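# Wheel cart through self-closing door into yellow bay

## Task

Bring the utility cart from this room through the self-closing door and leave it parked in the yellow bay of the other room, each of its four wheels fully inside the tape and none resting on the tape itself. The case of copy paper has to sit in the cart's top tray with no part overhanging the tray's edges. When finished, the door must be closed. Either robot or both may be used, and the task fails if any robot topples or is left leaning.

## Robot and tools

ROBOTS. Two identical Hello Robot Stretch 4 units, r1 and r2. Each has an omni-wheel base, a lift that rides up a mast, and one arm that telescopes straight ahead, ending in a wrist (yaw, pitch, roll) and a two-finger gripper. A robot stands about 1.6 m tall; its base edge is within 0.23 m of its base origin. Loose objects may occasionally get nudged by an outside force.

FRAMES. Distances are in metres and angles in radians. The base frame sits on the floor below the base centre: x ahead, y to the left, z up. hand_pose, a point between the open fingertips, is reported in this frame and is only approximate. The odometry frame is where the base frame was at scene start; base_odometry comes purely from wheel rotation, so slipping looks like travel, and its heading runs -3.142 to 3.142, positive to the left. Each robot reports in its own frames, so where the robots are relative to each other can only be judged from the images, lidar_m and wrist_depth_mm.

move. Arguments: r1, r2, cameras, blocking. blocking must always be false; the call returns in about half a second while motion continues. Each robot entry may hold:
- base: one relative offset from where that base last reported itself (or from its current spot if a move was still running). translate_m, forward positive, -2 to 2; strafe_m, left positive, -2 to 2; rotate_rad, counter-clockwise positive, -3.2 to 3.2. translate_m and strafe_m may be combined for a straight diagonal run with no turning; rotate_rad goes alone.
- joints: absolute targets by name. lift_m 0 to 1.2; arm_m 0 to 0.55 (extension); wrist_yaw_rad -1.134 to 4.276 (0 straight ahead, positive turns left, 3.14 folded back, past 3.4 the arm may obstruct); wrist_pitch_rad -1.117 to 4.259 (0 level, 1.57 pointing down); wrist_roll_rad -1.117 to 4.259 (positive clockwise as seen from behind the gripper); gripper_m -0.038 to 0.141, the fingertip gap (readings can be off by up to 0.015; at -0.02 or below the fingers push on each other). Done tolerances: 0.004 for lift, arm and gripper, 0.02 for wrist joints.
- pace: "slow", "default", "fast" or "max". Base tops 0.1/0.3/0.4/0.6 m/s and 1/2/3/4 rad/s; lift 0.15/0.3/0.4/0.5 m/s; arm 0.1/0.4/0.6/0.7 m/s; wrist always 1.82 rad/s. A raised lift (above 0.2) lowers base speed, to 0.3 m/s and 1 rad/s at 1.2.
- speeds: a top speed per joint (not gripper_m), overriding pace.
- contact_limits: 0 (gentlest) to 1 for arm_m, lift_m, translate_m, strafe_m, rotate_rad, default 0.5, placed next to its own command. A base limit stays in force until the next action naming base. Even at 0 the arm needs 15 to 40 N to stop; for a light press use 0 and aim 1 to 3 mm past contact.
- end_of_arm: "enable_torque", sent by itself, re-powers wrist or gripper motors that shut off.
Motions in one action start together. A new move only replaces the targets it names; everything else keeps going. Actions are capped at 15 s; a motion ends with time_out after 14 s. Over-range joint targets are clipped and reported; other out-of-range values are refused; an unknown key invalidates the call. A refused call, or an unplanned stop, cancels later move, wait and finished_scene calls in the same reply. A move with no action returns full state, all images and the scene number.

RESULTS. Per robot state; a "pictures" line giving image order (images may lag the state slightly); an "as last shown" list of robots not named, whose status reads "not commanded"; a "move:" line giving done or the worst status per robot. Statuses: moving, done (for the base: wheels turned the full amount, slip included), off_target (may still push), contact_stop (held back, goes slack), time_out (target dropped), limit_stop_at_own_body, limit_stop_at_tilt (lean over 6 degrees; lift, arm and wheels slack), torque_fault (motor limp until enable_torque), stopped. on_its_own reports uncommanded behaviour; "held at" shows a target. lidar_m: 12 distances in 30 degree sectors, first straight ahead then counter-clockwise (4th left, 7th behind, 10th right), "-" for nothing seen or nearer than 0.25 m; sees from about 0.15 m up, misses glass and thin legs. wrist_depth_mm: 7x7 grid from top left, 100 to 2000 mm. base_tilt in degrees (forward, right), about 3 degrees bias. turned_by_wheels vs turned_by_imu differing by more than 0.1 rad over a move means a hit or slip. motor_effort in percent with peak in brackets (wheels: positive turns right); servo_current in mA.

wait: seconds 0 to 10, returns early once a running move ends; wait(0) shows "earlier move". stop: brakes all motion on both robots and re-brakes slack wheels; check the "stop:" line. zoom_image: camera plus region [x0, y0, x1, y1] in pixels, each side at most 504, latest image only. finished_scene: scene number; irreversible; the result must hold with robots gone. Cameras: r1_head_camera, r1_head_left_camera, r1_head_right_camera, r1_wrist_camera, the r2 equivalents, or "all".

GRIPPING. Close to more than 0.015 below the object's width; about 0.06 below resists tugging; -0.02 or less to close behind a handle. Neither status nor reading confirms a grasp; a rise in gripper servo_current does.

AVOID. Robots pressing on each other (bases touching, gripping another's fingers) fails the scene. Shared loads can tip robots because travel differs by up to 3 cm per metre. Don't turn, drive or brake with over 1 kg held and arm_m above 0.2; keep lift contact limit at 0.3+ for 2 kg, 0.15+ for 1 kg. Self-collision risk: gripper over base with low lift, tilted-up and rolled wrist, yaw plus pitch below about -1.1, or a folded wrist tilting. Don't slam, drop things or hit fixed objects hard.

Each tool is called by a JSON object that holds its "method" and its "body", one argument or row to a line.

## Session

{"method": "move", "body": {
  "blocking": false
}}

Scene clock: 0.00 s.
r1.base_odometry: x=+0.000 y=+0.000 heading=+0.000
r1.turned_by_wheels: +0.000
r1.turned_by_imu: +0.000
r1.base_tilt: forward=-1.6 right=+1.3
r1.lidar_m: 0.96 1.73 2.02 2.40 3.92 1.60 0.85 0.77 0.78 0.89 0.77 0.78
r1.base_status: not commanded
r1.joint_positions: lift_m=+0.124 arm_m=+0.000 wrist_yaw_rad=+3.194 wrist_pitch_rad=+0.002 wrist_roll_rad=+0.000 gripper_m=+0.056
r1.joint_status: not commanded
r1.measured_speeds: all 0
r1.motor_effort: lift_m=+19 arm_m=-4 wheel_0=-2 wheel_1=+1 wheel_2=+0
r1.servo_current: wrist_yaw_rad=59 wrist_pitch_rad=46 wrist_roll_rad=46 gripper_m=39
r1.hand_pose: x=-0.1216 y=+0.0722 z=+0.3019 quat_wxyz=(-0.026, -0.001, +0.000, +1.000) (m; r1's base frame)
r1.wrist_depth_mm: - 135 - - - - - / - 123 135 - - - - / - 121 191 - - - - / 110 136 194 - - - - / 137 - - - 1618 - - / 226 - 190 1098 188 1160 1118 / 224 163 750 798 768 768 759
r2.base_odometry: x=+0.000 y=+0.000 heading=+0.000
r2.turned_by_wheels: +0.000
r2.turned_by_imu: +0.000
r2.base_tilt: forward=-0.6 right=+0.1
r2.lidar_m: 1.29 1.32 1.58 2.33 2.36 2.78 1.41 1.41 2.77 2.39 2.42 1.48
r2.base_status: not commanded
r2.joint_positions: lift_m=+0.200 arm_m=+0.000 wrist_yaw_rad=+3.211 wrist_pitch_rad=+0.001 wrist_roll_rad=+0.000 gripper_m=+0.056
r2.joint_status: not commanded
r2.measured_speeds: all 0
r2.motor_effort: lift_m=+18 arm_m=-4 wheel_0=-1 wheel_1=+1 wheel_2=+1
r2.servo_current: wrist_yaw_rad=46 wrist_pitch_rad=39 wrist_roll_rad=52 gripper_m=52
r2.hand_pose: x=-0.1229 y=+0.0671 z=+0.3779 quat_wxyz=(-0.035, -0.001, +0.000, +0.999) (m; r2's base frame)
r2.wrist_depth_mm: - - 137 - - - - / - - 137 - - - - / - 109 138 - - - - / - 140 175 - - - - / 214 - - - - - - / 213 1281 196 1255 190 1336 1182 / 208 243 866 - - 854 878
pictures: r1_head_camera, r1_head_left_camera, r1_head_right_camera, r1_wrist_camera, r2_head_camera, r2_head_left_camera, r2_head_right_camera, r2_wrist_camera
Images, in order (width x height): r1_head_camera 420x560, r1_head_left_camera 420x672, r1_head_right_camera 420x672, r1_wrist_camera 616x392, r2_head_camera 420x560, r2_head_left_camera 420x672, r2_head_right_camera 420x672, r2_wrist_camera 616x392.

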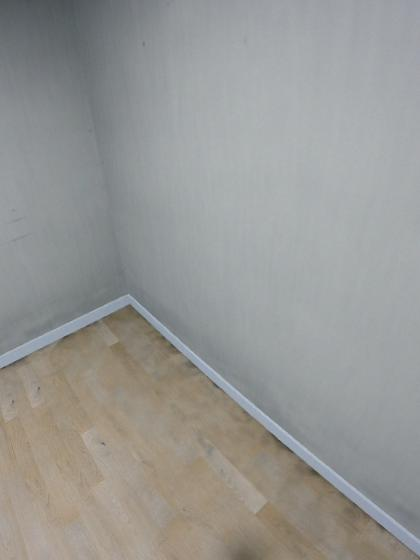

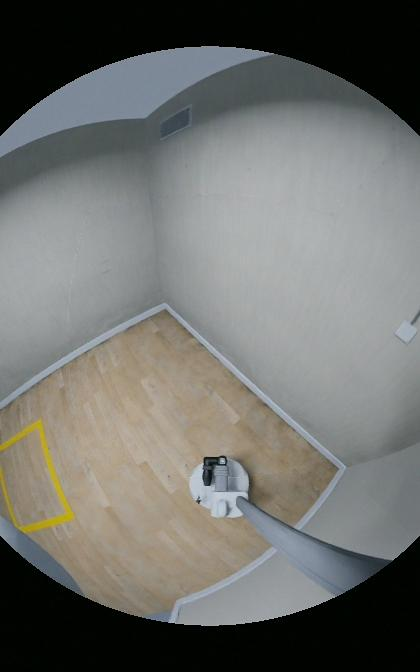

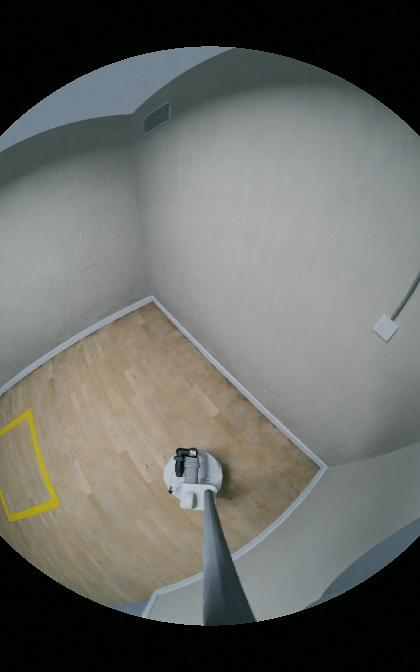

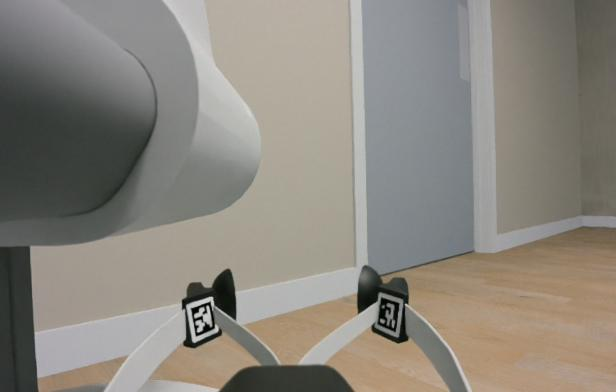

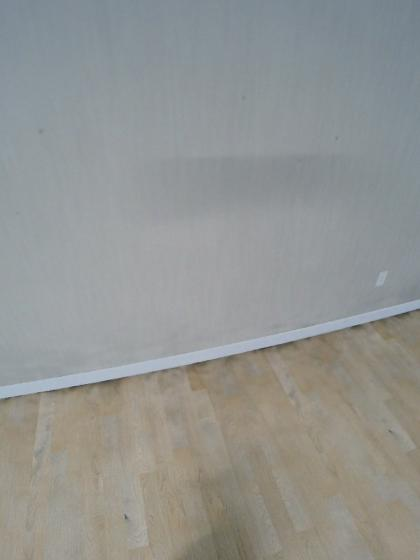

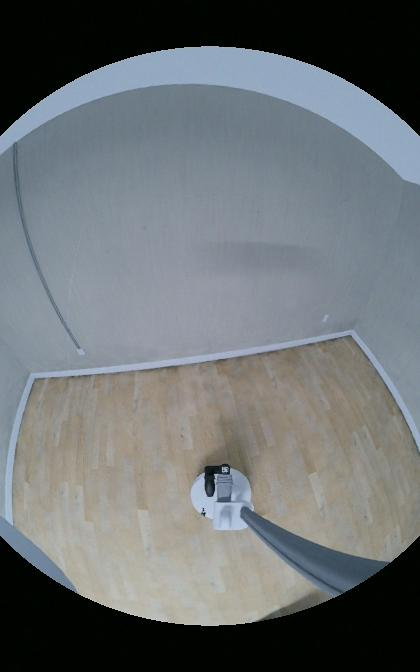

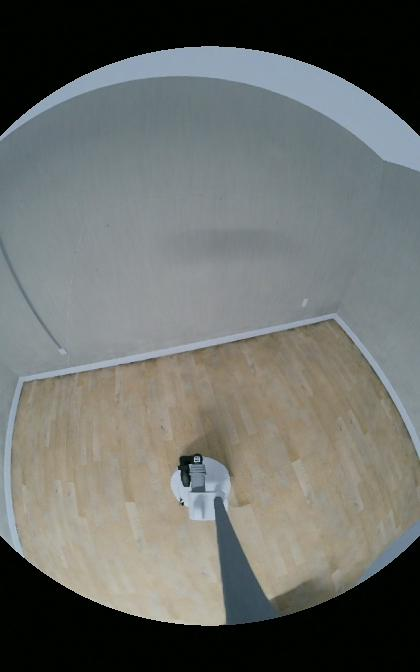

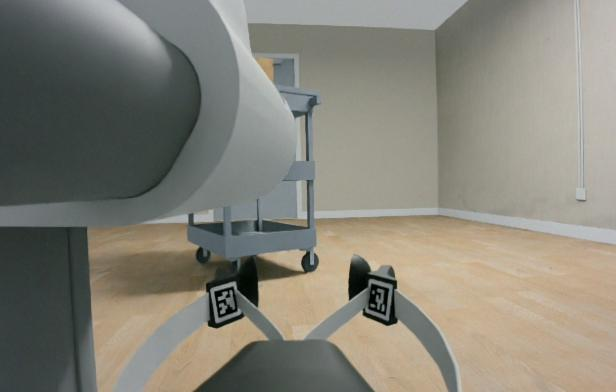

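{"method": "move", "body": {
  "blocking": false,
  "r1": {"base":{"rotate_rad":2.85},"joints":{"lift_m":0.5}},
  "r2": {"base":{"rotate_rad":3.1},"joints":{"lift_m":0.5}}
}}

{"method": "wait", "body": {
  "seconds": 4
}}

{"method": "move", "body": {
  "blocking": false,
  "r1": {"joints":{"lift_m":0.5,"wrist_yaw_rad":0}},
  "r2": {"joints":{"lift_m":0.9,"wrist_yaw_rad":0,"gripper_m":0.12}},
  "cameras": ["all"]
}}

Scene clock: 8.80 s.
move: r1 moving; r2 moving
r1.base_odometry: x=+0.000 y=+0.000 heading=+0.253
r1.turned_by_wheels: +0.253
r1.turned_by_imu: +0.253
r1.base_tilt: forward=-1.6 right=+1.3
r1.lidar_m: 1.15 2.01 2.11 2.98 2.65 1.07 0.80 0.74 0.81 0.80 0.72 0.82
r1.base_status: rotate_rad moving
r1.joint_positions: lift_m=+0.162 arm_m=+0.000 wrist_yaw_rad=+3.194 wrist_pitch_rad=+0.002 wrist_roll_rad=+0.000 gripper_m=+0.056
r1.joint_status: lift_m moving
r1.measured_speeds: translate_m=+0.000 strafe_m=+0.000 rotate_rad=+0.974 lift_m=+0.146 arm_m=+0.000 wrist_yaw_rad=+0.000 wrist_pitch_rad=+0.000 wrist_roll_rad=+0.000
r1.motor_effort: lift_m=+24(27) arm_m=-4(4) wheel_0=-7(9) wheel_1=-6(7) wheel_2=-6(7)
r1.servo_current: wrist_yaw_rad=46(59) wrist_pitch_rad=39(52) wrist_roll_rad=33(65) gripper_m=39(46)
r1.hand_pose: x=-0.1216 y=+0.0722 z=+0.3395 quat_wxyz=(-0.026, -0.001, +0.000, +1.000) (m; r1's base frame)
r1.wrist_depth_mm: - 135 - - - - 1808 / - 123 135 - - - 1808 / - 121 192 - - - 1756 / 111 136 195 - - - 1808 / 137 - - - - - 1808 / 216 - 190 - 188 1229 1229 / 224 151 831 153 854 820 878
r2.base_odometry: x=+0.000 y=+0.000 heading=+0.252
r2.turned_by_wheels: +0.252
r2.turned_by_imu: +0.245
r2.base_tilt: forward=-0.7 right=+0.0
r2.lidar_m: 1.29 1.38 1.94 2.33 2.46 3.37 1.44 3.35 2.49 2.40 1.84 1.36
r2.base_status: rotate_rad moving
r2.joint_positions: lift_m=+0.238 arm_m=+0.000 wrist_yaw_rad=+3.211 wrist_pitch_rad=+0.001 wrist_roll_rad=+0.000 gripper_m=+0.056
r2.joint_status: lift_m moving
r2.measured_speeds: translate_m=+0.002 strafe_m=+0.000 rotate_rad=+0.977 lift_m=+0.146 arm_m=+0.000 wrist_yaw_rad=+0.000 wrist_pitch_rad=+0.000 wrist_roll_rad=+0.000
r2.motor_effort: lift_m=+23(25) arm_m=-4(4) wheel_0=-4(9) wheel_1=-10(10) wheel_2=-10(11)
r2.servo_current: wrist_yaw_rad=52(52) wrist_pitch_rad=46(46) wrist_roll_rad=52(65) gripper_m=46(52)
r2.hand_pose: x=-0.1229 y=+0.0671 z=+0.4157 quat_wxyz=(-0.035, -0.001, +0.000, +0.999) (m; r2's base frame)
r2.wrist_depth_mm: - - 137 - - - - / - - 137 1756 - - - / - 110 138 - - - - / - 140 176 - - - - / 215 - - - - - - / 213 1366 196 1430 190 1464 1281 / 210 242 1008 - - 976 946
pictures: none

Scene clock: 11.03 s.
earlier move: r1 done; r2 moving
r1.base_odometry: x=+0.000 y=+0.000 heading=+2.849
r1.turned_by_wheels: +2.597
r1.turned_by_imu: +2.610
r1.base_tilt: forward=-1.6 right=+1.3
r1.lidar_m: 1.11 0.79 0.74 0.79 0.81 0.76 0.80 1.14 2.03 2.12 2.92 3.03
r1.base_status: done
r1.joint_positions: lift_m=+0.500 arm_m=+0.000 wrist_yaw_rad=+3.194 wrist_pitch_rad=+0.002 wrist_roll_rad=+0.000 gripper_m=+0.056
r1.joint_status: all done
r1.measured_speeds: all 0
r1.motor_effort: lift_m=+24(28) arm_m=-4(4) wheel_0=-3(10) wheel_1=-3(9) wheel_2=-1(8)
r1.servo_current: wrist_yaw_rad=39(65) wrist_pitch_rad=39(52) wrist_roll_rad=52(65) gripper_m=39(52)
r1.hand_pose: x=-0.1216 y=+0.0722 z=+0.6771 quat_wxyz=(-0.026, -0.001, +0.000, +1.000) (m; r1's base frame)
r1.wrist_depth_mm: - 135 - - - - - / - 123 135 - - - - / - 121 191 - - - - / 110 136 195 - - - - / 137 - - - - - - / 216 - 190 - 187 - - / 224 151 - 137 - - -
r2.base_odometry: x=+0.000 y=+0.000 heading=+3.099
r2.turned_by_wheels: +2.847
r2.turned_by_imu: +2.772
r2.base_tilt: forward=-0.7 right=+0.1
r2.lidar_m: 1.45 1.41 2.88 2.37 2.39 1.55 1.33 1.30 1.52 2.33 2.34 2.67
r2.base_status: rotate_rad moving
r2.joint_positions: lift_m=+0.500 arm_m=+0.000 wrist_yaw_rad=+3.211 wrist_pitch_rad=+0.001 wrist_roll_rad=+0.000 gripper_m=+0.056
r2.joint_status: all done
r2.measured_speeds: all 0
r2.motor_effort: lift_m=+21(26) arm_m=-4(4) wheel_0=-4(10) wheel_1=-2(10) wheel_2=-3(13)
r2.servo_current: wrist_yaw_rad=46(52) wrist_pitch_rad=39(46) wrist_roll_rad=39(65) gripper_m=52(52)
r2.hand_pose: x=-0.1228 y=+0.0671 z=+0.6776 quat_wxyz=(-0.035, -0.001, +0.000, +0.999) (m; r2's base frame)
r2.wrist_depth_mm: - - 137 - - - - / - 107 137 - - - - / - 113 139 235 - - - / - 140 165 - - - - / 215 - - - - - - / 212 - 189 - 189 - - / 211 122 - - - 1430 1537
wait: 2.23 of 4 s (r1 has come to rest)
pictures: none

Scene clock: 11.53 s.
earlier move: r2 done
move: r1 moving; r2 moving
r1.base_odometry: x=+0.000 y=+0.000 heading=+2.849
r1.turned_by_wheels: +0.000
r1.turned_by_imu: +0.000
r1.base_tilt: forward=-1.6 right=+1.3
r1.lidar_m: 1.10 0.79 0.74 0.78 0.82 0.77 0.81 1.13 2.02 2.14 2.91 3.05
r1.base_status: not commanded
r1.joint_positions: lift_m=+0.500 arm_m=+0.000 wrist_yaw_rad=+2.607 wrist_pitch_rad=+0.002 wrist_roll_rad=+0.000 gripper_m=+0.056
r1.joint_status: lift_m moving; wrist_yaw_rad moving
r1.measured_speeds: translate_m=+0.000 strafe_m=+0.000 rotate_rad=+0.000 lift_m=+0.000 arm_m=+0.000 wrist_yaw_rad=-1.821 wrist_pitch_rad=+0.000 wrist_roll_rad=+0.000
r1.motor_effort: lift_m=+23(27) arm_m=-3(4) wheel_0=-3(3) wheel_1=-3(3) wheel_2=-1(1)
r1.servo_current: wrist_yaw_rad=91(117) wrist_pitch_rad=39(46) wrist_roll_rad=39(52) gripper_m=46(46)
r1.hand_pose: x=-0.0328 y=+0.2221 z=+0.6772 quat_wxyz=(+0.264, -0.001, +0.000, +0.965) (m; r1's base frame)
r1.wrist_depth_mm: - - - - - - - / - - - - - - - / - - - - - - - / - - - - - - - / - - - - - - - / - - 190 - 187 - - / - 140 - 137 - - -
r2.base_odometry: x=+0.000 y=+0.000 heading=+3.099
r2.turned_by_wheels: +0.000
r2.turned_by_imu: +0.000
r2.base_tilt: forward=-0.7 right=+0.1
r2.lidar_m: 1.45 1.41 2.85 2.39 2.40 1.58 1.30 1.28 1.51 2.33 2.32 2.70
r2.base_status: done
r2.joint_positions: lift_m=+0.538 arm_m=+0.000 wrist_yaw_rad=+2.650 wrist_pitch_rad=+0.001 wrist_roll_rad=+0.000 gripper_m=+0.075
r2.joint_status: lift_m moving; wrist_yaw_rad moving; gripper_m moving
r2.measured_speeds: translate_m=+0.000 strafe_m=+0.000 rotate_rad=+0.000 lift_m=+0.146 arm_m=+0.000 wrist_yaw_rad=-1.737 wrist_pitch_rad=+0.000 wrist_roll_rad=+0.000
r2.motor_effort: lift_m=+24(26) arm_m=-4(4) wheel_0=-3(4) wheel_1=-2(3) wheel_2=-4(4)
r2.servo_current: wrist_yaw_rad=72(137) wrist_pitch_rad=39(46) wrist_roll_rad=46(52) gripper_m=104(111)
r2.hand_pose: x=-0.0419 y=+0.2133 z=+0.7156 quat_wxyz=(+0.244, -0.001, +0.000, +0.970) (m; r2's base frame)
r2.wrist_depth_mm: - - - - - - - / - - - - - - - / 214 - - - - - - / - - - - - - - / - - - - - - - / - - 189 - 190 - 1921 / - 140 - - 1661 1537 1576
pictures: r1_head_camera, r1_head_left_camera, r1_head_right_camera, r1_wrist_camera, r2_head_camera, r2_head_left_camera, r2_head_right_camera, r2_wrist_camera
Images, in order (width x height): r1_head_camera 420x560, r1_head_left_camera 420x672, r1_head_right_camera 420x672, r1_wrist_camera 616x392, r2_head_camera 420x560, r2_head_left_camera 420x672, r2_head_right_camera 420x672, r2_wrist_camera 616x392.

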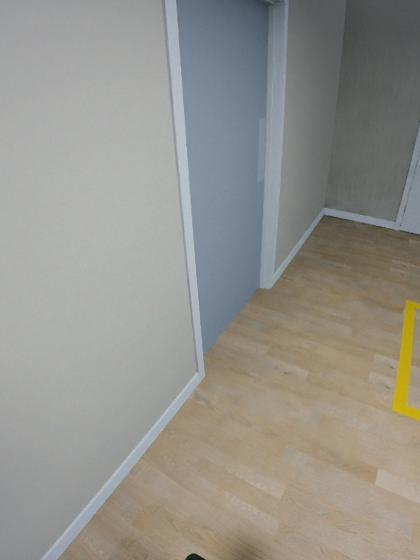

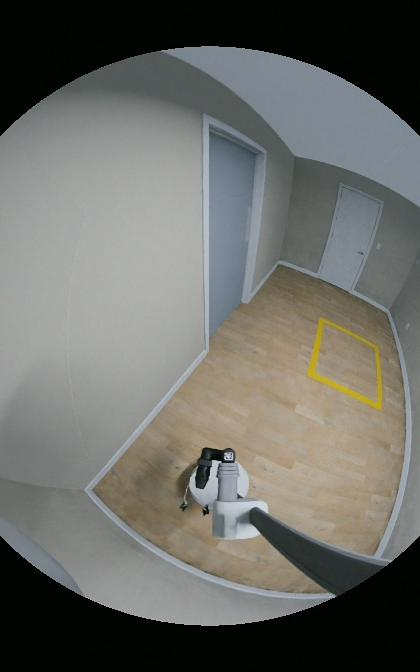

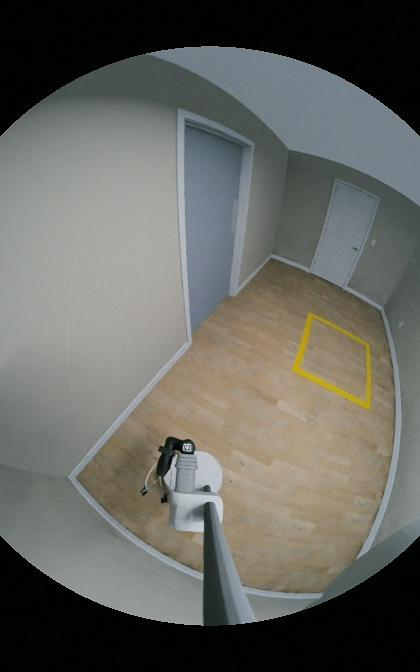

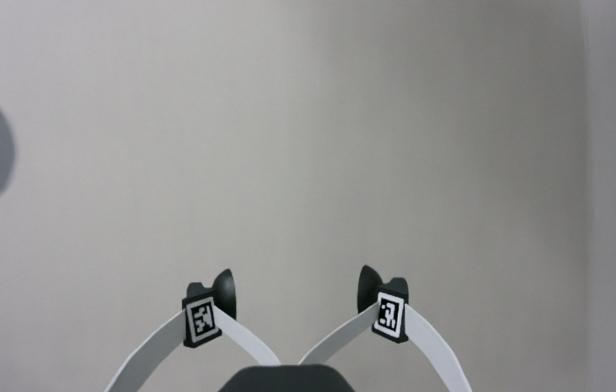

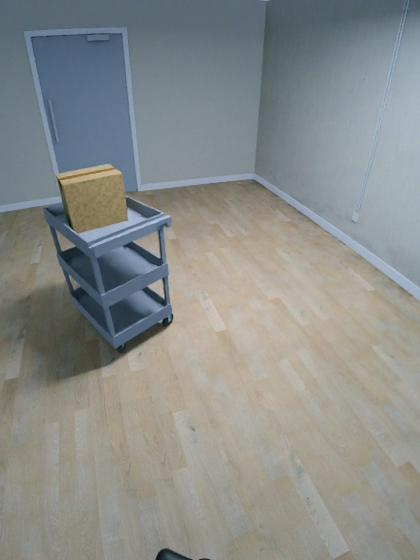

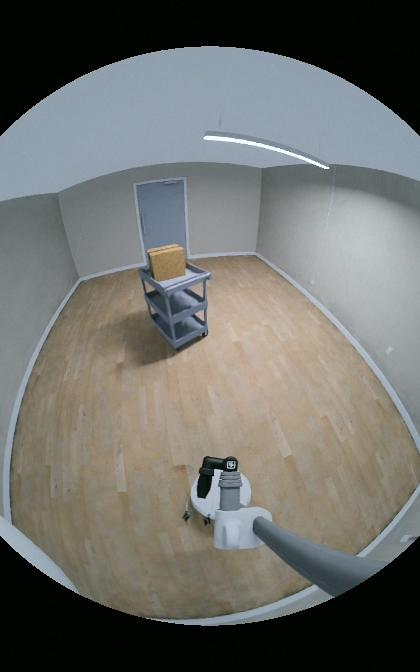

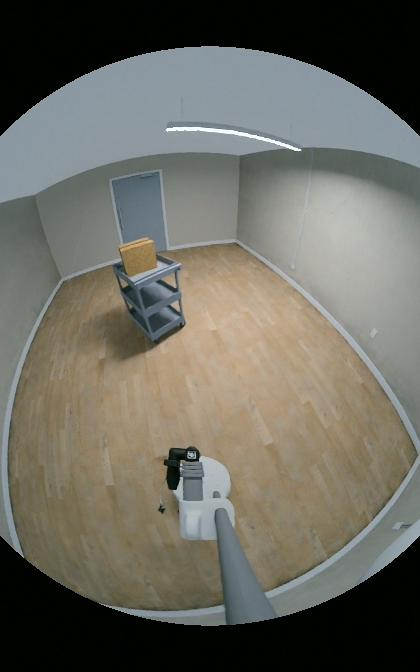

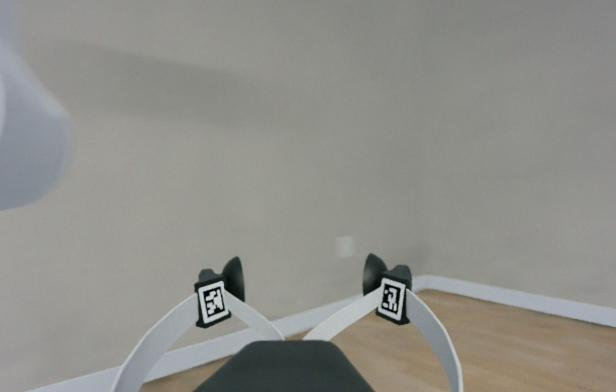

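{"method": "wait", "body": {
  "seconds": 1.5,
  "cameras": ["r2_head_camera","r2_wrist_camera"]
}}

{"method": "zoom_image", "body": {
  "camera": "r2_head_camera",
  "region": [0, 0, 270, 370]
}}

Scene clock: 16.07 s.
earlier move: r1 done; r2 done
r1.base_odometry: x=+0.000 y=+0.000 heading=+2.849
r1.turned_by_wheels: +0.000
r1.turned_by_imu: +0.000
r1.base_tilt: forward=-1.6 right=+1.3
r1.lidar_m: 1.10 0.80 0.74 0.78 0.80 0.77 0.82 1.12 2.04 2.13 2.89 3.00
r1.base_status: not commanded
r1.joint_positions: lift_m=+0.500 arm_m=+0.000 wrist_yaw_rad=+0.003 wrist_pitch_rad=+0.002 wrist_roll_rad=+0.000 gripper_m=+0.056
r1.joint_status: all done
r1.measured_speeds: all 0
r1.motor_effort: lift_m=+24(27) arm_m=+3(4) wheel_0=-3(4) wheel_1=-2(3) wheel_2=-1(1)
r1.servo_current: wrist_yaw_rad=39(124) wrist_pitch_rad=46(46) wrist_roll_rad=46(65) gripper_m=52(52)
r1.hand_pose: x=+0.4595 y=-0.0867 z=+0.6772 quat_wxyz=(+1.000, +0.000, +0.001, +0.001) (m; r1's base frame)
r1.wrist_depth_mm: - - 1008 1921 - - - / - - 1025 1921 - - - / - - 1008 - - - - / - - 1042 - - - - / - - 1025 - - - - / - - 190 - 187 - - / - 141 182 143 1537 1499 1661
r2.base_odometry: x=+0.000 y=+0.000 heading=+3.099
r2.turned_by_wheels: +0.000
r2.turned_by_imu: +0.001
r2.base_tilt: forward=-0.6 right=+0.1
r2.lidar_m: 1.43 1.40 2.83 2.41 2.40 1.57 1.32 1.32 1.50 2.34 2.35 2.67
r2.base_status: done
r2.joint_positions: lift_m=+0.900 arm_m=+0.000 wrist_yaw_rad=+0.003 wrist_pitch_rad=+0.001 wrist_roll_rad=+0.000 gripper_m=+0.120
r2.joint_status: all done
r2.measured_speeds: all 0
r2.motor_effort: lift_m=+21(26) arm_m=-4(4) wheel_0=-3(4) wheel_1=-2(3) wheel_2=-4(4)
r2.servo_current: wrist_yaw_rad=39(137) wrist_pitch_rad=39(46) wrist_roll_rad=46(65) gripper_m=52(130)
r2.hand_pose: x=+0.4596 y=-0.0866 z=+1.0776 quat_wxyz=(+1.000, +0.000, +0.001, +0.001) (m; r2's base frame)
r2.wrist_depth_mm: - - - - - - - / - - - - - - - / - - - - - - - / - - - - - - - / - 1464 1537 - - - - / - 1576 196 - 198 - - / - - - - - - -
wait: 0.00 of 1.5 s (r1 and r2 have come to rest)
pictures: r2_head_camera, r2_wrist_camera
Images, in order (width x height): r2_head_camera 420x560, r2_wrist_camera 616x392.

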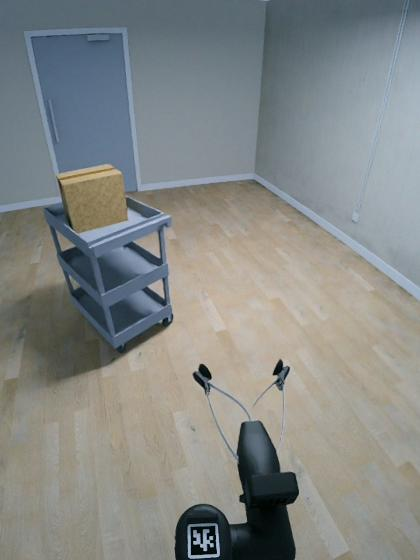

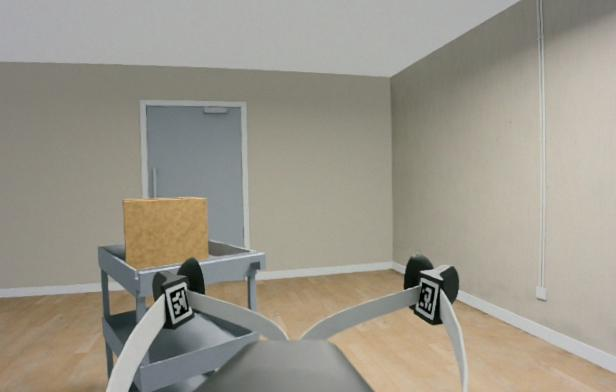

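Scaled by 1.362 from the camera's 420x560 image, which has a finer 1200x1600 frame.

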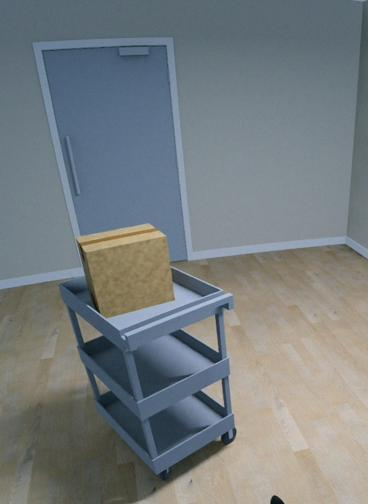

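{"method": "move", "body": {
  "blocking": false,
  "r1": {"base":{"rotate_rad":1.05}},
  "r2": {"base":{"rotate_rad":0.33}}
}}

{"method": "wait", "body": {
  "seconds": 1.2
}}

{"method": "wait", "body": {
  "seconds": 0.6
}}

{"method": "move", "body": {
  "blocking": false,
  "r1": {"base":{"translate_m":-0.6,"strafe_m":-1.7}},
  "r2": {"base":{"strafe_m":-0.8}},
  "cameras": ["r1_head_camera","r2_head_camera","r2_head_left_camera"]
}}

{"method": "wait", "body": {
  "seconds": 5
}}

{"method": "wait", "body": {
  "seconds": 3.5,
  "cameras": ["r1_head_camera","r2_head_camera","r2_head_left_camera"]
}}

Scene clock: 38.37 s.
move: r1 moving; r2 moving
r1.base_odometry: x=+0.000 y=+0.000 heading=+3.102
r1.turned_by_wheels: +0.253
r1.turned_by_imu: +0.253
r1.base_tilt: forward=-1.6 right=+1.3
r1.lidar_m: 0.90 0.75 0.73 0.89 0.77 0.76 0.90 1.54 2.05 2.35 3.92 1.71
r1.base_status: rotate_rad moving
r1.joint_positions: lift_m=+0.500 arm_m=+0.000 wrist_yaw_rad=+0.002 wrist_pitch_rad=+0.002 wrist_roll_rad=+0.000 gripper_m=+0.056
r1.joint_status: not commanded
r1.measured_speeds: translate_m=+0.000 strafe_m=+0.000 rotate_rad=+0.971 lift_m=+0.000 arm_m=+0.000 wrist_yaw_rad=+0.000 wrist_pitch_rad=+0.000 wrist_roll_rad=+0.000
r1.motor_effort: lift_m=+24(24) arm_m=+4(4) wheel_0=-8(9) wheel_1=-7(8) wheel_2=-8(8)
r1.servo_current: wrist_yaw_rad=52(59) wrist_pitch_rad=39(52) wrist_roll_rad=52(65) gripper_m=46(46)
r1.hand_pose: x=+0.4595 y=-0.0867 z=+0.6772 quat_wxyz=(+1.000, +0.000, +0.001, +0.001) (m; r1's base frame)
r1.wrist_depth_mm: - - - 1025 1863 - - / - - - 1042 1921 - - / - - - 1042 - - - / - - - 1042 - - - / - - - 1025 - - - / - - 190 1025 187 - - / - 141 - 137 1499 1430 1618
r2.base_odometry: x=+0.000 y=+0.000 heading=-2.957
r2.turned_by_wheels: +0.227
r2.turned_by_imu: +0.221
r2.base_tilt: forward=-0.7 right=+0.0
r2.lidar_m: 1.39 3.69 2.51 2.37 2.03 1.41 1.31 1.37 1.77 2.32 2.40 3.16
r2.base_status: rotate_rad moving
r2.joint_positions: lift_m=+0.900 arm_m=+0.000 wrist_yaw_rad=+0.003 wrist_pitch_rad=+0.001 wrist_roll_rad=+0.000 gripper_m=+0.120
r2.joint_status: not commanded
r2.measured_speeds: translate_m=+0.002 strafe_m=+0.000 rotate_rad=+0.665 lift_m=+0.000 arm_m=+0.000 wrist_yaw_rad=+0.000 wrist_pitch_rad=+0.000 wrist_roll_rad=+0.000
r2.motor_effort: lift_m=+21(21) arm_m=-4(4) wheel_0=-2(9) wheel_1=-5(10) wheel_2=-7(11)
r2.servo_current: wrist_yaw_rad=46(59) wrist_pitch_rad=39(46) wrist_roll_rad=46(52) gripper_m=52(52)
r2.hand_pose: x=+0.4596 y=-0.0867 z=+1.0776 quat_wxyz=(+1.000, +0.000, +0.001, +0.001) (m; r2's base frame)
r2.wrist_depth_mm: - - - - - - - / - - - - - - - / - - - - - - - / - - - - - - - / - - 1464 1499 - - - / - - 198 - 199 - - / - - - - - - -
pictures: none

Scene clock: 39.00 s.
earlier move: r1 moving; r2 done
r1.base_odometry: x=+0.000 y=+0.000 heading=-2.481
r1.turned_by_wheels: +0.700
r1.turned_by_imu: +0.704
r1.base_tilt: forward=-1.5 right=+1.3
r1.lidar_m: 0.75 0.75 0.82 0.77 0.79 1.04 2.01 2.08 2.64 3.94 1.22 0.81
r1.base_status: rotate_rad moving
r1.joint_positions: lift_m=+0.500 arm_m=+0.000 wrist_yaw_rad=+0.002 wrist_pitch_rad=+0.002 wrist_roll_rad=+0.000 gripper_m=+0.056
r1.joint_status: not commanded
r1.measured_speeds: translate_m=+0.000 strafe_m=-0.001 rotate_rad=+0.664 lift_m=+0.000 arm_m=+0.000 wrist_yaw_rad=+0.000 wrist_pitch_rad=+0.000 wrist_roll_rad=+0.000
r1.motor_effort: lift_m=+23(24) arm_m=+4(4) wheel_0=-2(10) wheel_1=-3(9) wheel_2=-1(8)
r1.servo_current: wrist_yaw_rad=59(59) wrist_pitch_rad=46(52) wrist_roll_rad=65(65) gripper_m=39(46)
r1.hand_pose: x=+0.4595 y=-0.0867 z=+0.6772 quat_wxyz=(+1.000, +0.000, +0.001, +0.001) (m; r1's base frame)
r1.wrist_depth_mm: - - - - - - - / - - - - - - - / - - - - - - - / - - - - - - - / - - - - - - - / - - 190 - 187 - - / - 141 - 136 - - -
r2.base_odometry: x=+0.000 y=+0.000 heading=-2.855
r2.turned_by_wheels: +0.103
r2.turned_by_imu: +0.100
r2.base_tilt: forward=-0.7 right=+0.0
r2.lidar_m: 1.39 3.28 2.46 2.39 1.82 1.36 1.32 1.39 1.94 2.34 2.47 3.45
r2.base_status: done
r2.joint_positions: lift_m=+0.900 arm_m=+0.000 wrist_yaw_rad=+0.003 wrist_pitch_rad=+0.001 wrist_roll_rad=+0.000 gripper_m=+0.120
r2.joint_status: not commanded
r2.measured_speeds: all 0
r2.motor_effort: lift_m=+21(21) arm_m=-4(4) wheel_0=-3(9) wheel_1=-3(10) wheel_2=-5(11)
r2.servo_current: wrist_yaw_rad=39(65) wrist_pitch_rad=46(46) wrist_roll_rad=52(59) gripper_m=46(59)
r2.hand_pose: x=+0.4596 y=-0.0867 z=+1.0776 quat_wxyz=(+1.000, +0.000, +0.001, +0.001) (m; r2's base frame)
r2.wrist_depth_mm: - - - - - - - / - - - - - - - / - - - - - - - / - - - 1576 - - - / - - - 1464 - - - / - - 201 1921 200 - - / - - - - - - -
wait: 0.63 of 1.2 s (r2 has come to rest)
pictures: none

Scene clock: 39.60 s.
earlier move: r1 done
r1.base_odometry: x=+0.000 y=+0.000 heading=-2.384
r1.turned_by_wheels: +0.097
r1.turned_by_imu: +0.097
r1.base_tilt: forward=-1.6 right=+1.3
r1.lidar_m: 0.74 0.80 0.82 0.76 0.79 1.13 2.01 2.12 2.91 3.09 1.10 0.80
r1.base_status: done
r1.joint_positions: lift_m=+0.500 arm_m=+0.000 wrist_yaw_rad=+0.002 wrist_pitch_rad=+0.002 wrist_roll_rad=+0.000 gripper_m=+0.056
r1.joint_status: not commanded
r1.measured_speeds: all 0
r1.motor_effort: lift_m=+23(24) arm_m=+4(4) wheel_0=-3(10) wheel_1=-3(9) wheel_2=-2(8)
r1.servo_current: wrist_yaw_rad=52(59) wrist_pitch_rad=46(52) wrist_roll_rad=65(65) gripper_m=46(46)
r1.hand_pose: x=+0.4595 y=-0.0867 z=+0.6772 quat_wxyz=(+1.000, +0.000, +0.001, +0.001) (m; r1's base frame)
r1.wrist_depth_mm: - - - - - - - / - - - - - - - / - - - - - - - / - - - - - - - / - - - - - - - / - - 190 - 187 - - / - 140 - 137 - - -
r2.base_odometry: x=+0.000 y=+0.000 heading=-2.855
r2.turned_by_wheels: +0.000
r2.turned_by_imu: +0.000
r2.base_tilt: forward=-0.7 right=+0.1
r2.lidar_m: 1.39 3.33 2.46 2.39 1.80 1.35 1.30 1.37 1.96 2.34 2.47 3.45
r2.base_status: done
r2.joint_positions: lift_m=+0.900 arm_m=+0.000 wrist_yaw_rad=+0.003 wrist_pitch_rad=+0.001 wrist_roll_rad=+0.000 gripper_m=+0.120
r2.joint_status: not commanded
r2.measured_speeds: all 0
r2.motor_effort: lift_m=+21(21) arm_m=-4(4) wheel_0=-3(9) wheel_1=-3(10) wheel_2=-5(11)
r2.servo_current: wrist_yaw_rad=46(65) wrist_pitch_rad=33(52) wrist_roll_rad=39(59) gripper_m=52(59)
r2.hand_pose: x=+0.4596 y=-0.0867 z=+1.0776 quat_wxyz=(+1.000, +0.000, +0.001, +0.001) (m; r2's base frame)
r2.wrist_depth_mm: - - - - - - - / - - - - - - - / - - - - - - - / - - - 1537 - - - / - - - 1464 - - - / - - 201 1921 199 - - / - - - - - - -
wait: 0.60 s; at rest by 0.57 s
pictures: none

Scene clock: 40.10 s.
move: r1 moving; r2 moving
r1.base_odometry: x=-0.013 y=+0.029 heading=-2.384
r1.turned_by_wheels: +0.000
r1.turned_by_imu: +0.000
r1.base_tilt: forward=-1.6 right=+1.3
r1.lidar_m: 0.76 0.80 0.84 0.79 0.83 1.16 2.01 2.12 2.88 3.11 1.12 0.80
r1.base_status: translate_m moving; strafe_m moving
r1.joint_positions: lift_m=+0.500 arm_m=+0.000 wrist_yaw_rad=+0.002 wrist_pitch_rad=+0.002 wrist_roll_rad=+0.000 gripper_m=+0.056
r1.joint_status: not commanded
r1.measured_speeds: translate_m=-0.042 strafe_m=-0.116 rotate_rad=-0.001 lift_m=+0.000 arm_m=+0.000 wrist_yaw_rad=+0.000 wrist_pitch_rad=+0.000 wrist_roll_rad=+0.000
r1.motor_effort: lift_m=+23(24) arm_m=+4(4) wheel_0=+8(8) wheel_1=-9(10) wheel_2=+4(5)
r1.servo_current: wrist_yaw_rad=59(65) wrist_pitch_rad=46(52) wrist_roll_rad=33(65) gripper_m=39(46)
r1.hand_pose: x=+0.4595 y=-0.0867 z=+0.6772 quat_wxyz=(+1.000, +0.000, +0.001, +0.001) (m; r1's base frame)
r1.wrist_depth_mm: - - - - - - - / - - - - - - - / - - - - - - - / - - - - - - - / - - - - - - - / - - 190 - 187 - - / - 140 - 137 - - -
r2.base_odometry: x=-0.010 y=+0.035 heading=-2.855
r2.turned_by_wheels: +0.000
r2.turned_by_imu: +0.000
r2.base_tilt: forward=-0.7 right=+0.1
r2.lidar_m: 1.41 3.34 2.50 2.42 1.82 1.37 1.30 1.39 1.96 2.29 2.42 3.43
r2.base_status: strafe_m moving
r2.joint_positions: lift_m=+0.900 arm_m=+0.000 wrist_yaw_rad=+0.003 wrist_pitch_rad=+0.001 wrist_roll_rad=+0.000 gripper_m=+0.120
r2.joint_status: not commanded
r2.measured_speeds: translate_m=+0.001 strafe_m=-0.141 rotate_rad=-0.008 lift_m=+0.000 arm_m=+0.000 wrist_yaw_rad=+0.000 wrist_pitch_rad=+0.000 wrist_roll_rad=+0.000
r2.motor_effort: lift_m=+21(21) arm_m=-4(4) wheel_0=+8(12) wheel_1=-11(12) wheel_2=+1(3)
r2.servo_current: wrist_yaw_rad=46(59) wrist_pitch_rad=33(39) wrist_roll_rad=39(52) gripper_m=46(59)
r2.hand_pose: x=+0.4596 y=-0.0867 z=+1.0776 quat_wxyz=(+1.000, +0.000, +0.001, +0.001) (m; r2's base frame)
r2.wrist_depth_mm: - - - - - - - / - - - - - - - / - - - - - - - / - - - 1618 - - - / - - - 1464 - - - / - - 202 1808 199 - - / - - - - - - -
pictures: r1_head_camera, r2_head_camera, r2_head_left_camera
Images, in order (width x height): r1_head_camera 420x560, r2_head_camera 420x560, r2_head_left_camera 420x672.

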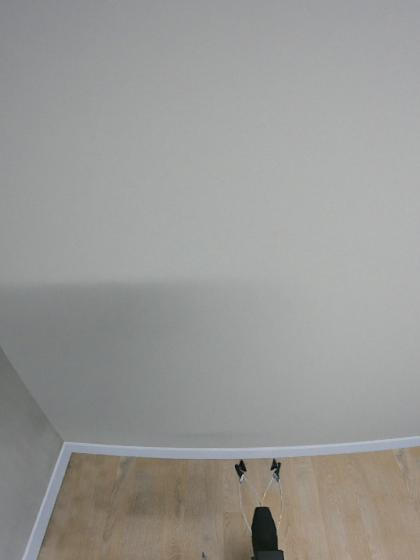

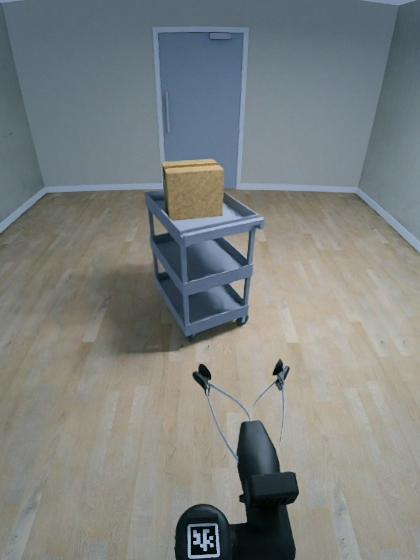

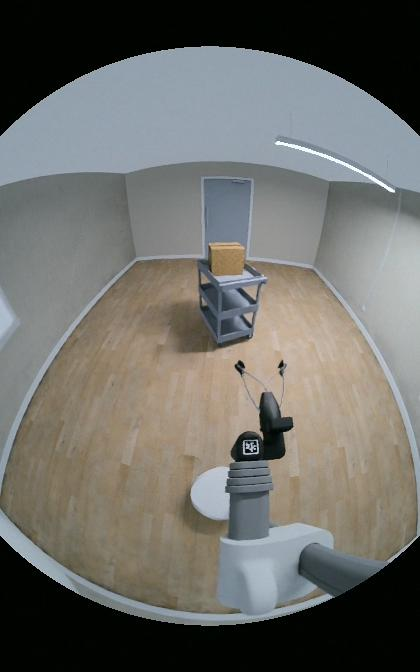

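Scene clock: 43.60 s.
earlier move: r1 moving; r2 done
r1.base_odometry: x=-0.416 y=+0.936 heading=-2.384
r1.turned_by_wheels: +0.000
r1.turned_by_imu: -0.007
r1.base_tilt: forward=-1.6 right=+1.3
r1.lidar_m: 1.08 1.14 1.55 1.73 1.80 1.76 1.67 1.73 2.39 2.99 1.57 1.25
r1.base_status: translate_m moving; strafe_m moving
r1.joint_positions: lift_m=+0.500 arm_m=+0.000 wrist_yaw_rad=+0.002 wrist_pitch_rad=+0.002 wrist_roll_rad=+0.000 gripper_m=+0.056
r1.joint_status: not commanded
r1.measured_speeds: translate_m=-0.099 strafe_m=-0.283 rotate_rad=+0.002 lift_m=+0.000 arm_m=+0.000 wrist_yaw_rad=+0.000 wrist_pitch_rad=+0.000 wrist_roll_rad=+0.000
r1.motor_effort: lift_m=+24(24) arm_m=+3(4) wheel_0=+6(10) wheel_1=-6(12) wheel_2=+3(6)
r1.servo_current: wrist_yaw_rad=52(65) wrist_pitch_rad=39(52) wrist_roll_rad=52(72) gripper_m=39(46)
r1.hand_pose: x=+0.4595 y=-0.0867 z=+0.6772 quat_wxyz=(+1.000, +0.000, +0.001, +0.001) (m; r1's base frame)
r1.wrist_depth_mm: - - - 878 - - - / - - - 891 - - - / - - - 904 - - - / - - - 931 - - - / - - - 931 - - - / - - 190 878 187 - - / - 140 - 143 - - -
r2.base_odometry: x=-0.226 y=+0.767 heading=-2.855
r2.turned_by_wheels: +0.000
r2.turned_by_imu: +0.001
r2.base_tilt: forward=-0.7 right=+0.1
r2.lidar_m: 1.61 1.58 3.27 3.17 1.84 1.37 1.34 1.41 1.60 1.53 1.64 2.32
r2.base_status: done
r2.joint_positions: lift_m=+0.900 arm_m=+0.000 wrist_yaw_rad=+0.003 wrist_pitch_rad=+0.001 wrist_roll_rad=+0.000 gripper_m=+0.120
r2.joint_status: not commanded
r2.measured_speeds: all 0
r2.motor_effort: lift_m=+21(21) arm_m=-4(5) wheel_0=+3(15) wheel_1=-1(12) wheel_2=+0(3)
r2.servo_current: wrist_yaw_rad=33(59) wrist_pitch_rad=39(46) wrist_roll_rad=46(59) gripper_m=52(59)
r2.hand_pose: x=+0.4596 y=-0.0867 z=+1.0777 quat_wxyz=(+1.000, +0.000, +0.001, +0.001) (m; r2's base frame)
r2.wrist_depth_mm: - - - - - - - / - - - - - - - / - - - - - - - / - - - - - - - / - 1537 - - - - - / - 1281 200 - 199 - - / - - - - - - -
wait: 3.50 of 5 s (r2 has come to rest)
pictures: none

Scene clock: 47.07 s.
earlier move: r1 done
r1.base_odometry: x=-0.732 y=+1.647 heading=-2.384
r1.turned_by_wheels: +0.000
r1.turned_by_imu: -0.005
r1.base_tilt: forward=-1.6 right=+1.3
r1.lidar_m: 1.45 1.50 1.93 2.45 2.05 1.46 1.41 1.47 1.99 2.22 1.99 1.40
r1.base_status: done
r1.joint_positions: lift_m=+0.500 arm_m=+0.000 wrist_yaw_rad=+0.002 wrist_pitch_rad=+0.002 wrist_roll_rad=+0.000 gripper_m=+0.056
r1.joint_status: not commanded
r1.measured_speeds: all 0
r1.motor_effort: lift_m=+23(24) arm_m=+4(4) wheel_0=+2(10) wheel_1=+1(12) wheel_2=+1(6)
r1.servo_current: wrist_yaw_rad=39(72) wrist_pitch_rad=39(52) wrist_roll_rad=39(72) gripper_m=39(46)
r1.hand_pose: x=+0.4595 y=-0.0867 z=+0.6772 quat_wxyz=(+1.000, +0.000, +0.001, +0.001) (m; r1's base frame)
r1.wrist_depth_mm: 1160 - - - 1255 - - / 1160 - - - 1229 - - / 1138 - - - 1229 - - / 1118 - - - 1229 - - / 1138 - - - 1229 - - / 1138 - 190 - 187 - - / 1138 151 - 137 - - -
r2.base_odometry: x=-0.226 y=+0.767 heading=-2.855
r2.turned_by_wheels: +0.000
r2.turned_by_imu: +0.000
r2.base_tilt: forward=-0.6 right=+0.0
r2.lidar_m: 1.60 1.60 3.26 3.16 1.86 1.40 1.35 1.43 1.60 1.54 1.63 2.31
r2.base_status: done
r2.joint_positions: lift_m=+0.900 arm_m=+0.000 wrist_yaw_rad=+0.003 wrist_pitch_rad=+0.001 wrist_roll_rad=+0.000 gripper_m=+0.120
r2.joint_status: not commanded
r2.measured_speeds: all 0
r2.motor_effort: lift_m=+21(21) arm_m=-4(5) wheel_0=+3(15) wheel_1=-1(12) wheel_2=+0(3)
r2.servo_current: wrist_yaw_rad=39(59) wrist_pitch_rad=33(46) wrist_roll_rad=46(59) gripper_m=52(59)
r2.hand_pose: x=+0.4596 y=-0.0867 z=+1.0777 quat_wxyz=(+1.000, +0.000, +0.001, +0.001) (m; r2's base frame)
r2.wrist_depth_mm: - - - - - - - / - - - - - - - / - - - - - - - / - - - - - - - / - 1537 - - - - - / - 1308 200 - 199 - - / - - - - - - -
wait: 3.47 of 3.5 s (r1 has come to rest)
pictures: r1_head_camera, r2_head_camera, r2_head_left_camera
Images, in order (width x height): r1_head_camera 420x560, r2_head_camera 420x560, r2_head_left_camera 420x672.

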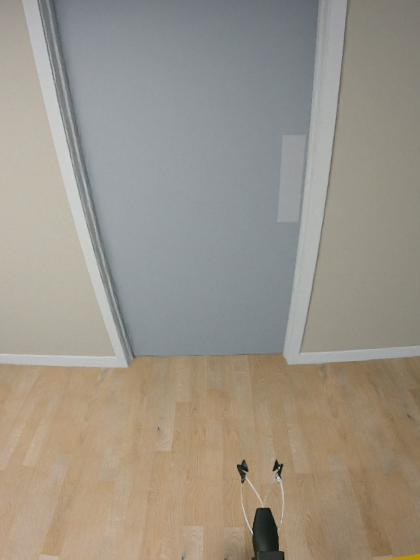

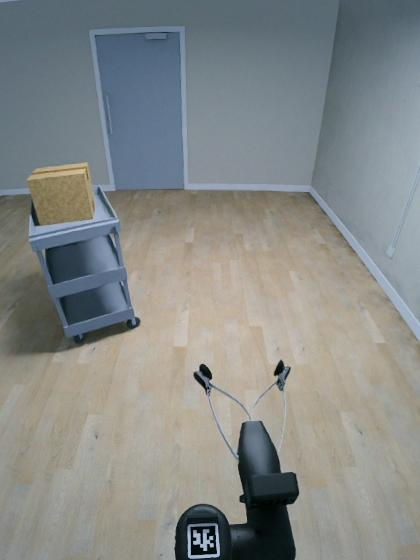

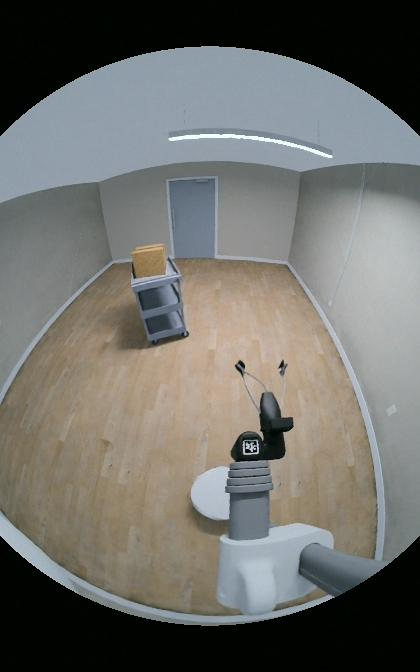

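{"method": "move", "body": {
  "blocking": false,
  "r2": {"base":{"strafe_m":-0.2}}
}}

{"method": "wait", "body": {
  "seconds": 2
}}

{"method": "move", "body": {
  "blocking": false,
  "r2": {"base":{"translate_m":2.0},"pace":"fast"}
}}

{"method": "wait", "body": {
  "seconds": 8,
  "cameras": ["r2_head_camera","r2_wrist_camera","r2_head_left_camera"]
}}

Scene clock: 54.57 s.
move: r2 moving
r1: as last shown
r1.turned_by_imu: +0.000
r1.lidar_m: 1.45 1.51 1.94 2.45 2.04 1.49 1.40 1.46 2.02 2.24 1.97 1.42
r1.motor_effort: lift_m=+23(23) arm_m=+3(4) wheel_0=+2(3) wheel_1=+1(1) wheel_2=+1(1)
r1.servo_current: wrist_yaw_rad=52(52) wrist_pitch_rad=33(46) wrist_roll_rad=52(65) gripper_m=46(46)
r1.wrist_depth_mm: 1160 - - - 1229 - - / 1138 - - - 1229 - - / 1138 - - - 1205 - - / 1138 - - - 1255 - - / 1160 - - - 1229 - - / 1138 - 190 - 187 - - / 1118 151 - 137 - - -
r2.base_odometry: x=-0.237 y=+0.802 heading=-2.855
r2.turned_by_wheels: +0.000
r2.turned_by_imu: +0.001
r2.base_tilt: forward=-0.7 right=+0.1
r2.lidar_m: 4.45 1.60 3.30 3.22 1.86 1.42 1.32 1.42 1.57 1.50 1.58 2.21
r2.base_status: strafe_m moving
r2.joint_positions: lift_m=+0.900 arm_m=+0.000 wrist_yaw_rad=+0.003 wrist_pitch_rad=+0.001 wrist_roll_rad=+0.000 gripper_m=+0.120
r2.joint_status: not commanded
r2.measured_speeds: translate_m=+0.001 strafe_m=-0.142 rotate_rad=-0.004 lift_m=+0.000 arm_m=+0.000 wrist_yaw_rad=+0.000 wrist_pitch_rad=+0.000 wrist_roll_rad=+0.000
r2.motor_effort: lift_m=+21(21) arm_m=-4(4) wheel_0=+10(11) wheel_1=-10(11) wheel_2=+0(1)
r2.servo_current: wrist_yaw_rad=52(59) wrist_pitch_rad=46(46) wrist_roll_rad=39(59) gripper_m=52(52)
r2.hand_pose: x=+0.4596 y=-0.0867 z=+1.0777 quat_wxyz=(+1.000, +0.000, +0.001, +0.001) (m; r2's base frame)
r2.wrist_depth_mm: - - - - - - - / - - - - - - - / - - - - - - - / - - - - - - - / - 1537 - - - - - / - 215 198 - 199 - - / - - - - - - -
pictures: none

Scene clock: 56.03 s.
earlier move: r2 done
r1.base_odometry: x=-0.732 y=+1.647 heading=-2.384
r1.turned_by_wheels: +0.000
r1.turned_by_imu: +0.000
r1.base_tilt: forward=-1.6 right=+1.3
r1.lidar_m: 1.44 1.48 1.90 2.46 2.04 1.48 1.39 1.47 2.03 2.24 1.98 1.45
r1.base_status: not commanded
r1.joint_positions: lift_m=+0.500 arm_m=+0.000 wrist_yaw_rad=+0.002 wrist_pitch_rad=+0.002 wrist_roll_rad=+0.000 gripper_m=+0.056
r1.joint_status: not commanded
r1.measured_speeds: all 0
r1.motor_effort: lift_m=+23(24) arm_m=+3(4) wheel_0=+2(3) wheel_1=+1(1) wheel_2=+1(1)
r1.servo_current: wrist_yaw_rad=52(65) wrist_pitch_rad=46(52) wrist_roll_rad=59(65) gripper_m=39(46)
r1.hand_pose: x=+0.4595 y=-0.0867 z=+0.6772 quat_wxyz=(+1.000, +0.000, +0.001, +0.001) (m; r1's base frame)
r1.wrist_depth_mm: 1182 - - - 1205 - - / 1160 - - - 1229 - - / 1118 - - - 1229 - - / 1138 - - - 1205 - - / 1138 - - - 1255 - - / 1138 - 190 - 187 - - / 1138 151 - 136 - - -
r2.base_odometry: x=-0.283 y=+0.959 heading=-2.855
r2.turned_by_wheels: +0.000
r2.turned_by_imu: +0.000
r2.base_tilt: forward=-0.7 right=+0.1
r2.lidar_m: 4.45 1.66 3.52 3.37 1.88 1.41 1.33 1.43 1.37 1.34 1.42 2.03
r2.base_status: done
r2.joint_positions: lift_m=+0.900 arm_m=+0.000 wrist_yaw_rad=+0.003 wrist_pitch_rad=+0.001 wrist_roll_rad=+0.000 gripper_m=+0.120
r2.joint_status: not commanded
r2.measured_speeds: all 0
r2.motor_effort: lift_m=+21(21) arm_m=-4(4) wheel_0=+2(14) wheel_1=-2(12) wheel_2=+0(1)
r2.servo_current: wrist_yaw_rad=39(65) wrist_pitch_rad=39(46) wrist_roll_rad=46(59) gripper_m=52(59)
r2.hand_pose: x=+0.4596 y=-0.0867 z=+1.0777 quat_wxyz=(+1.000, +0.000, +0.001, +0.001) (m; r2's base frame)
r2.wrist_depth_mm: - - - - - - - / - - - - - - - / - - - - - - - / - - - - - - - / 1499 1921 - - - - - / - 1921 200 - 199 - - / - - - - - - -
wait: 1.47 of 2 s (r2 has come to rest)
pictures: none

Scene clock: 56.53 s.
move: r2 moving
r1: as last shown
r1.lidar_m: 1.44 1.51 1.93 2.46 2.06 1.47 1.41 1.46 2.03 2.22 1.97 1.41
r1.motor_effort: lift_m=+24(24) arm_m=+3(4) wheel_0=+2(3) wheel_1=+1(1) wheel_2=+1(1)
r1.servo_current: wrist_yaw_rad=39(65) wrist_pitch_rad=39(52) wrist_roll_rad=46(78) gripper_m=39(46)
r1.wrist_depth_mm: 1160 - - - 1255 - - / 1182 - - - 1255 - - / 1138 - - - 1229 - - / 1118 - - - 1229 - - / 1138 - - - 1255 - - / 1138 - 191 - 187 - - / 1118 151 - 136 - - -
r2.base_odometry: x=-0.322 y=+0.947 heading=-2.854
r2.turned_by_wheels: +0.000
r2.turned_by_imu: +0.000
r2.base_tilt: forward=-0.8 right=+0.0
r2.lidar_m: 4.42 1.65 3.52 3.36 1.94 1.44 1.38 1.46 1.38 1.31 1.39 1.99
r2.base_status: translate_m moving
r2.joint_positions: lift_m=+0.900 arm_m=+0.000 wrist_yaw_rad=+0.003 wrist_pitch_rad=+0.001 wrist_roll_rad=+0.000 gripper_m=+0.120
r2.joint_status: not commanded
r2.measured_speeds: translate_m=+0.157 strafe_m=-0.002 rotate_rad=-0.002 lift_m=+0.000 arm_m=+0.000 wrist_yaw_rad=+0.000 wrist_pitch_rad=+0.000 wrist_roll_rad=+0.000
r2.motor_effort: lift_m=+21(21) arm_m=-4(4) wheel_0=+7(12) wheel_1=+7(10) wheel_2=-14(15)
r2.servo_current: wrist_yaw_rad=39(59) wrist_pitch_rad=39(46) wrist_roll_rad=46(52) gripper_m=46(52)
r2.hand_pose: x=+0.4596 y=-0.0867 z=+1.0777 quat_wxyz=(+1.000, +0.000, +0.001, +0.001) (m; r2's base frame)
r2.wrist_depth_mm: - - - - - - - / - - - - - - - / - - - - - - - / - - - - - - - / 1499 1808 - - - - - / - 1397 200 - 198 - - / - - - - - - -
pictures: none

Scene clock: 62.67 s.
earlier move: r2 done
r1.base_odometry: x=-0.732 y=+1.647 heading=-2.384
r1.turned_by_wheels: +0.000
r1.turned_by_imu: +0.000
r1.base_tilt: forward=-1.6 right=+1.3
r1.lidar_m: 1.44 1.47 1.95 2.45 2.04 1.44 1.41 1.47 2.04 2.20 2.00 1.41
r1.base_status: not commanded
r1.joint_positions: lift_m=+0.500 arm_m=+0.000 wrist_yaw_rad=+0.002 wrist_pitch_rad=+0.002 wrist_roll_rad=+0.000 gripper_m=+0.056
r1.joint_status: not commanded
r1.measured_speeds: all 0
r1.motor_effort: lift_m=+23(24) arm_m=+4(4) wheel_0=+2(3) wheel_1=+1(1) wheel_2=+1(1)
r1.servo_current: wrist_yaw_rad=46(72) wrist_pitch_rad=46(52) wrist_roll_rad=59(78) gripper_m=39(52)
r1.hand_pose: x=+0.4595 y=-0.0867 z=+0.6772 quat_wxyz=(+1.000, +0.000, +0.001, +0.001) (m; r1's base frame)
r1.wrist_depth_mm: 1160 - - - 1229 - - / 1160 - - - 1205 - - / 1138 - - - 1229 - - / 1138 - - - 1229 - - / 1138 - - - 1255 - - / 1138 - 190 - 188 - - / 1118 151 - 137 - - -
r2.base_odometry: x=-2.201 y=+0.393 heading=-2.854
r2.turned_by_wheels: +0.000
r2.turned_by_imu: +0.002
r2.base_tilt: forward=-0.7 right=+0.1
r2.lidar_m: 2.47 2.62 3.44 0.70 0.68 3.45 3.40 1.94 1.47 1.42 1.50 2.10
r2.base_status: done
r2.joint_positions: lift_m=+0.900 arm_m=+0.000 wrist_yaw_rad=+0.003 wrist_pitch_rad=+0.001 wrist_roll_rad=+0.000 gripper_m=+0.120
r2.joint_status: not commanded
r2.measured_speeds: all 0
r2.motor_effort: lift_m=+21(21) arm_m=-4(4) wheel_0=+2(12) wheel_1=+3(10) wheel_2=-2(16)
r2.servo_current: wrist_yaw_rad=46(65) wrist_pitch_rad=39(52) wrist_roll_rad=39(65) gripper_m=52(59)
r2.hand_pose: x=+0.4596 y=-0.0867 z=+1.0777 quat_wxyz=(+1.000, +0.000, +0.001, +0.001) (m; r2's base frame)
r2.wrist_depth_mm: - - - - - - - / - - - - - - - / - - - - - - - / - - - - - - - / - - - - - - - / - - 200 - 199 - - / - - - - - - -
wait: 6.13 of 8 s (r2 has come to rest)
pictures: r2_head_camera, r2_head_left_camera, r2_wrist_camera
Images, in order (width x height): r2_head_camera 420x560, r2_head_left_camera 420x672, r2_wrist_camera 616x392.

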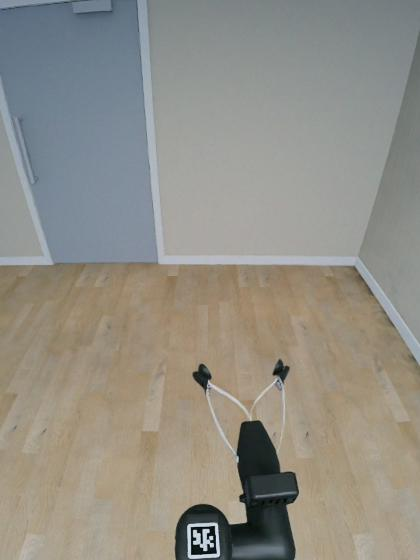

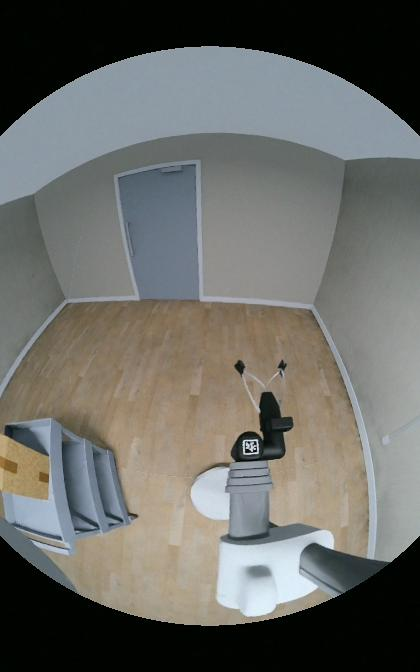

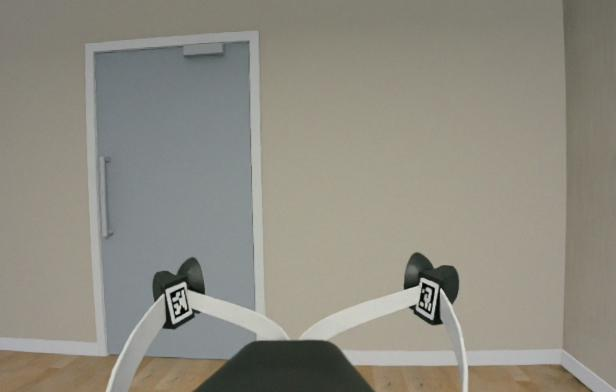

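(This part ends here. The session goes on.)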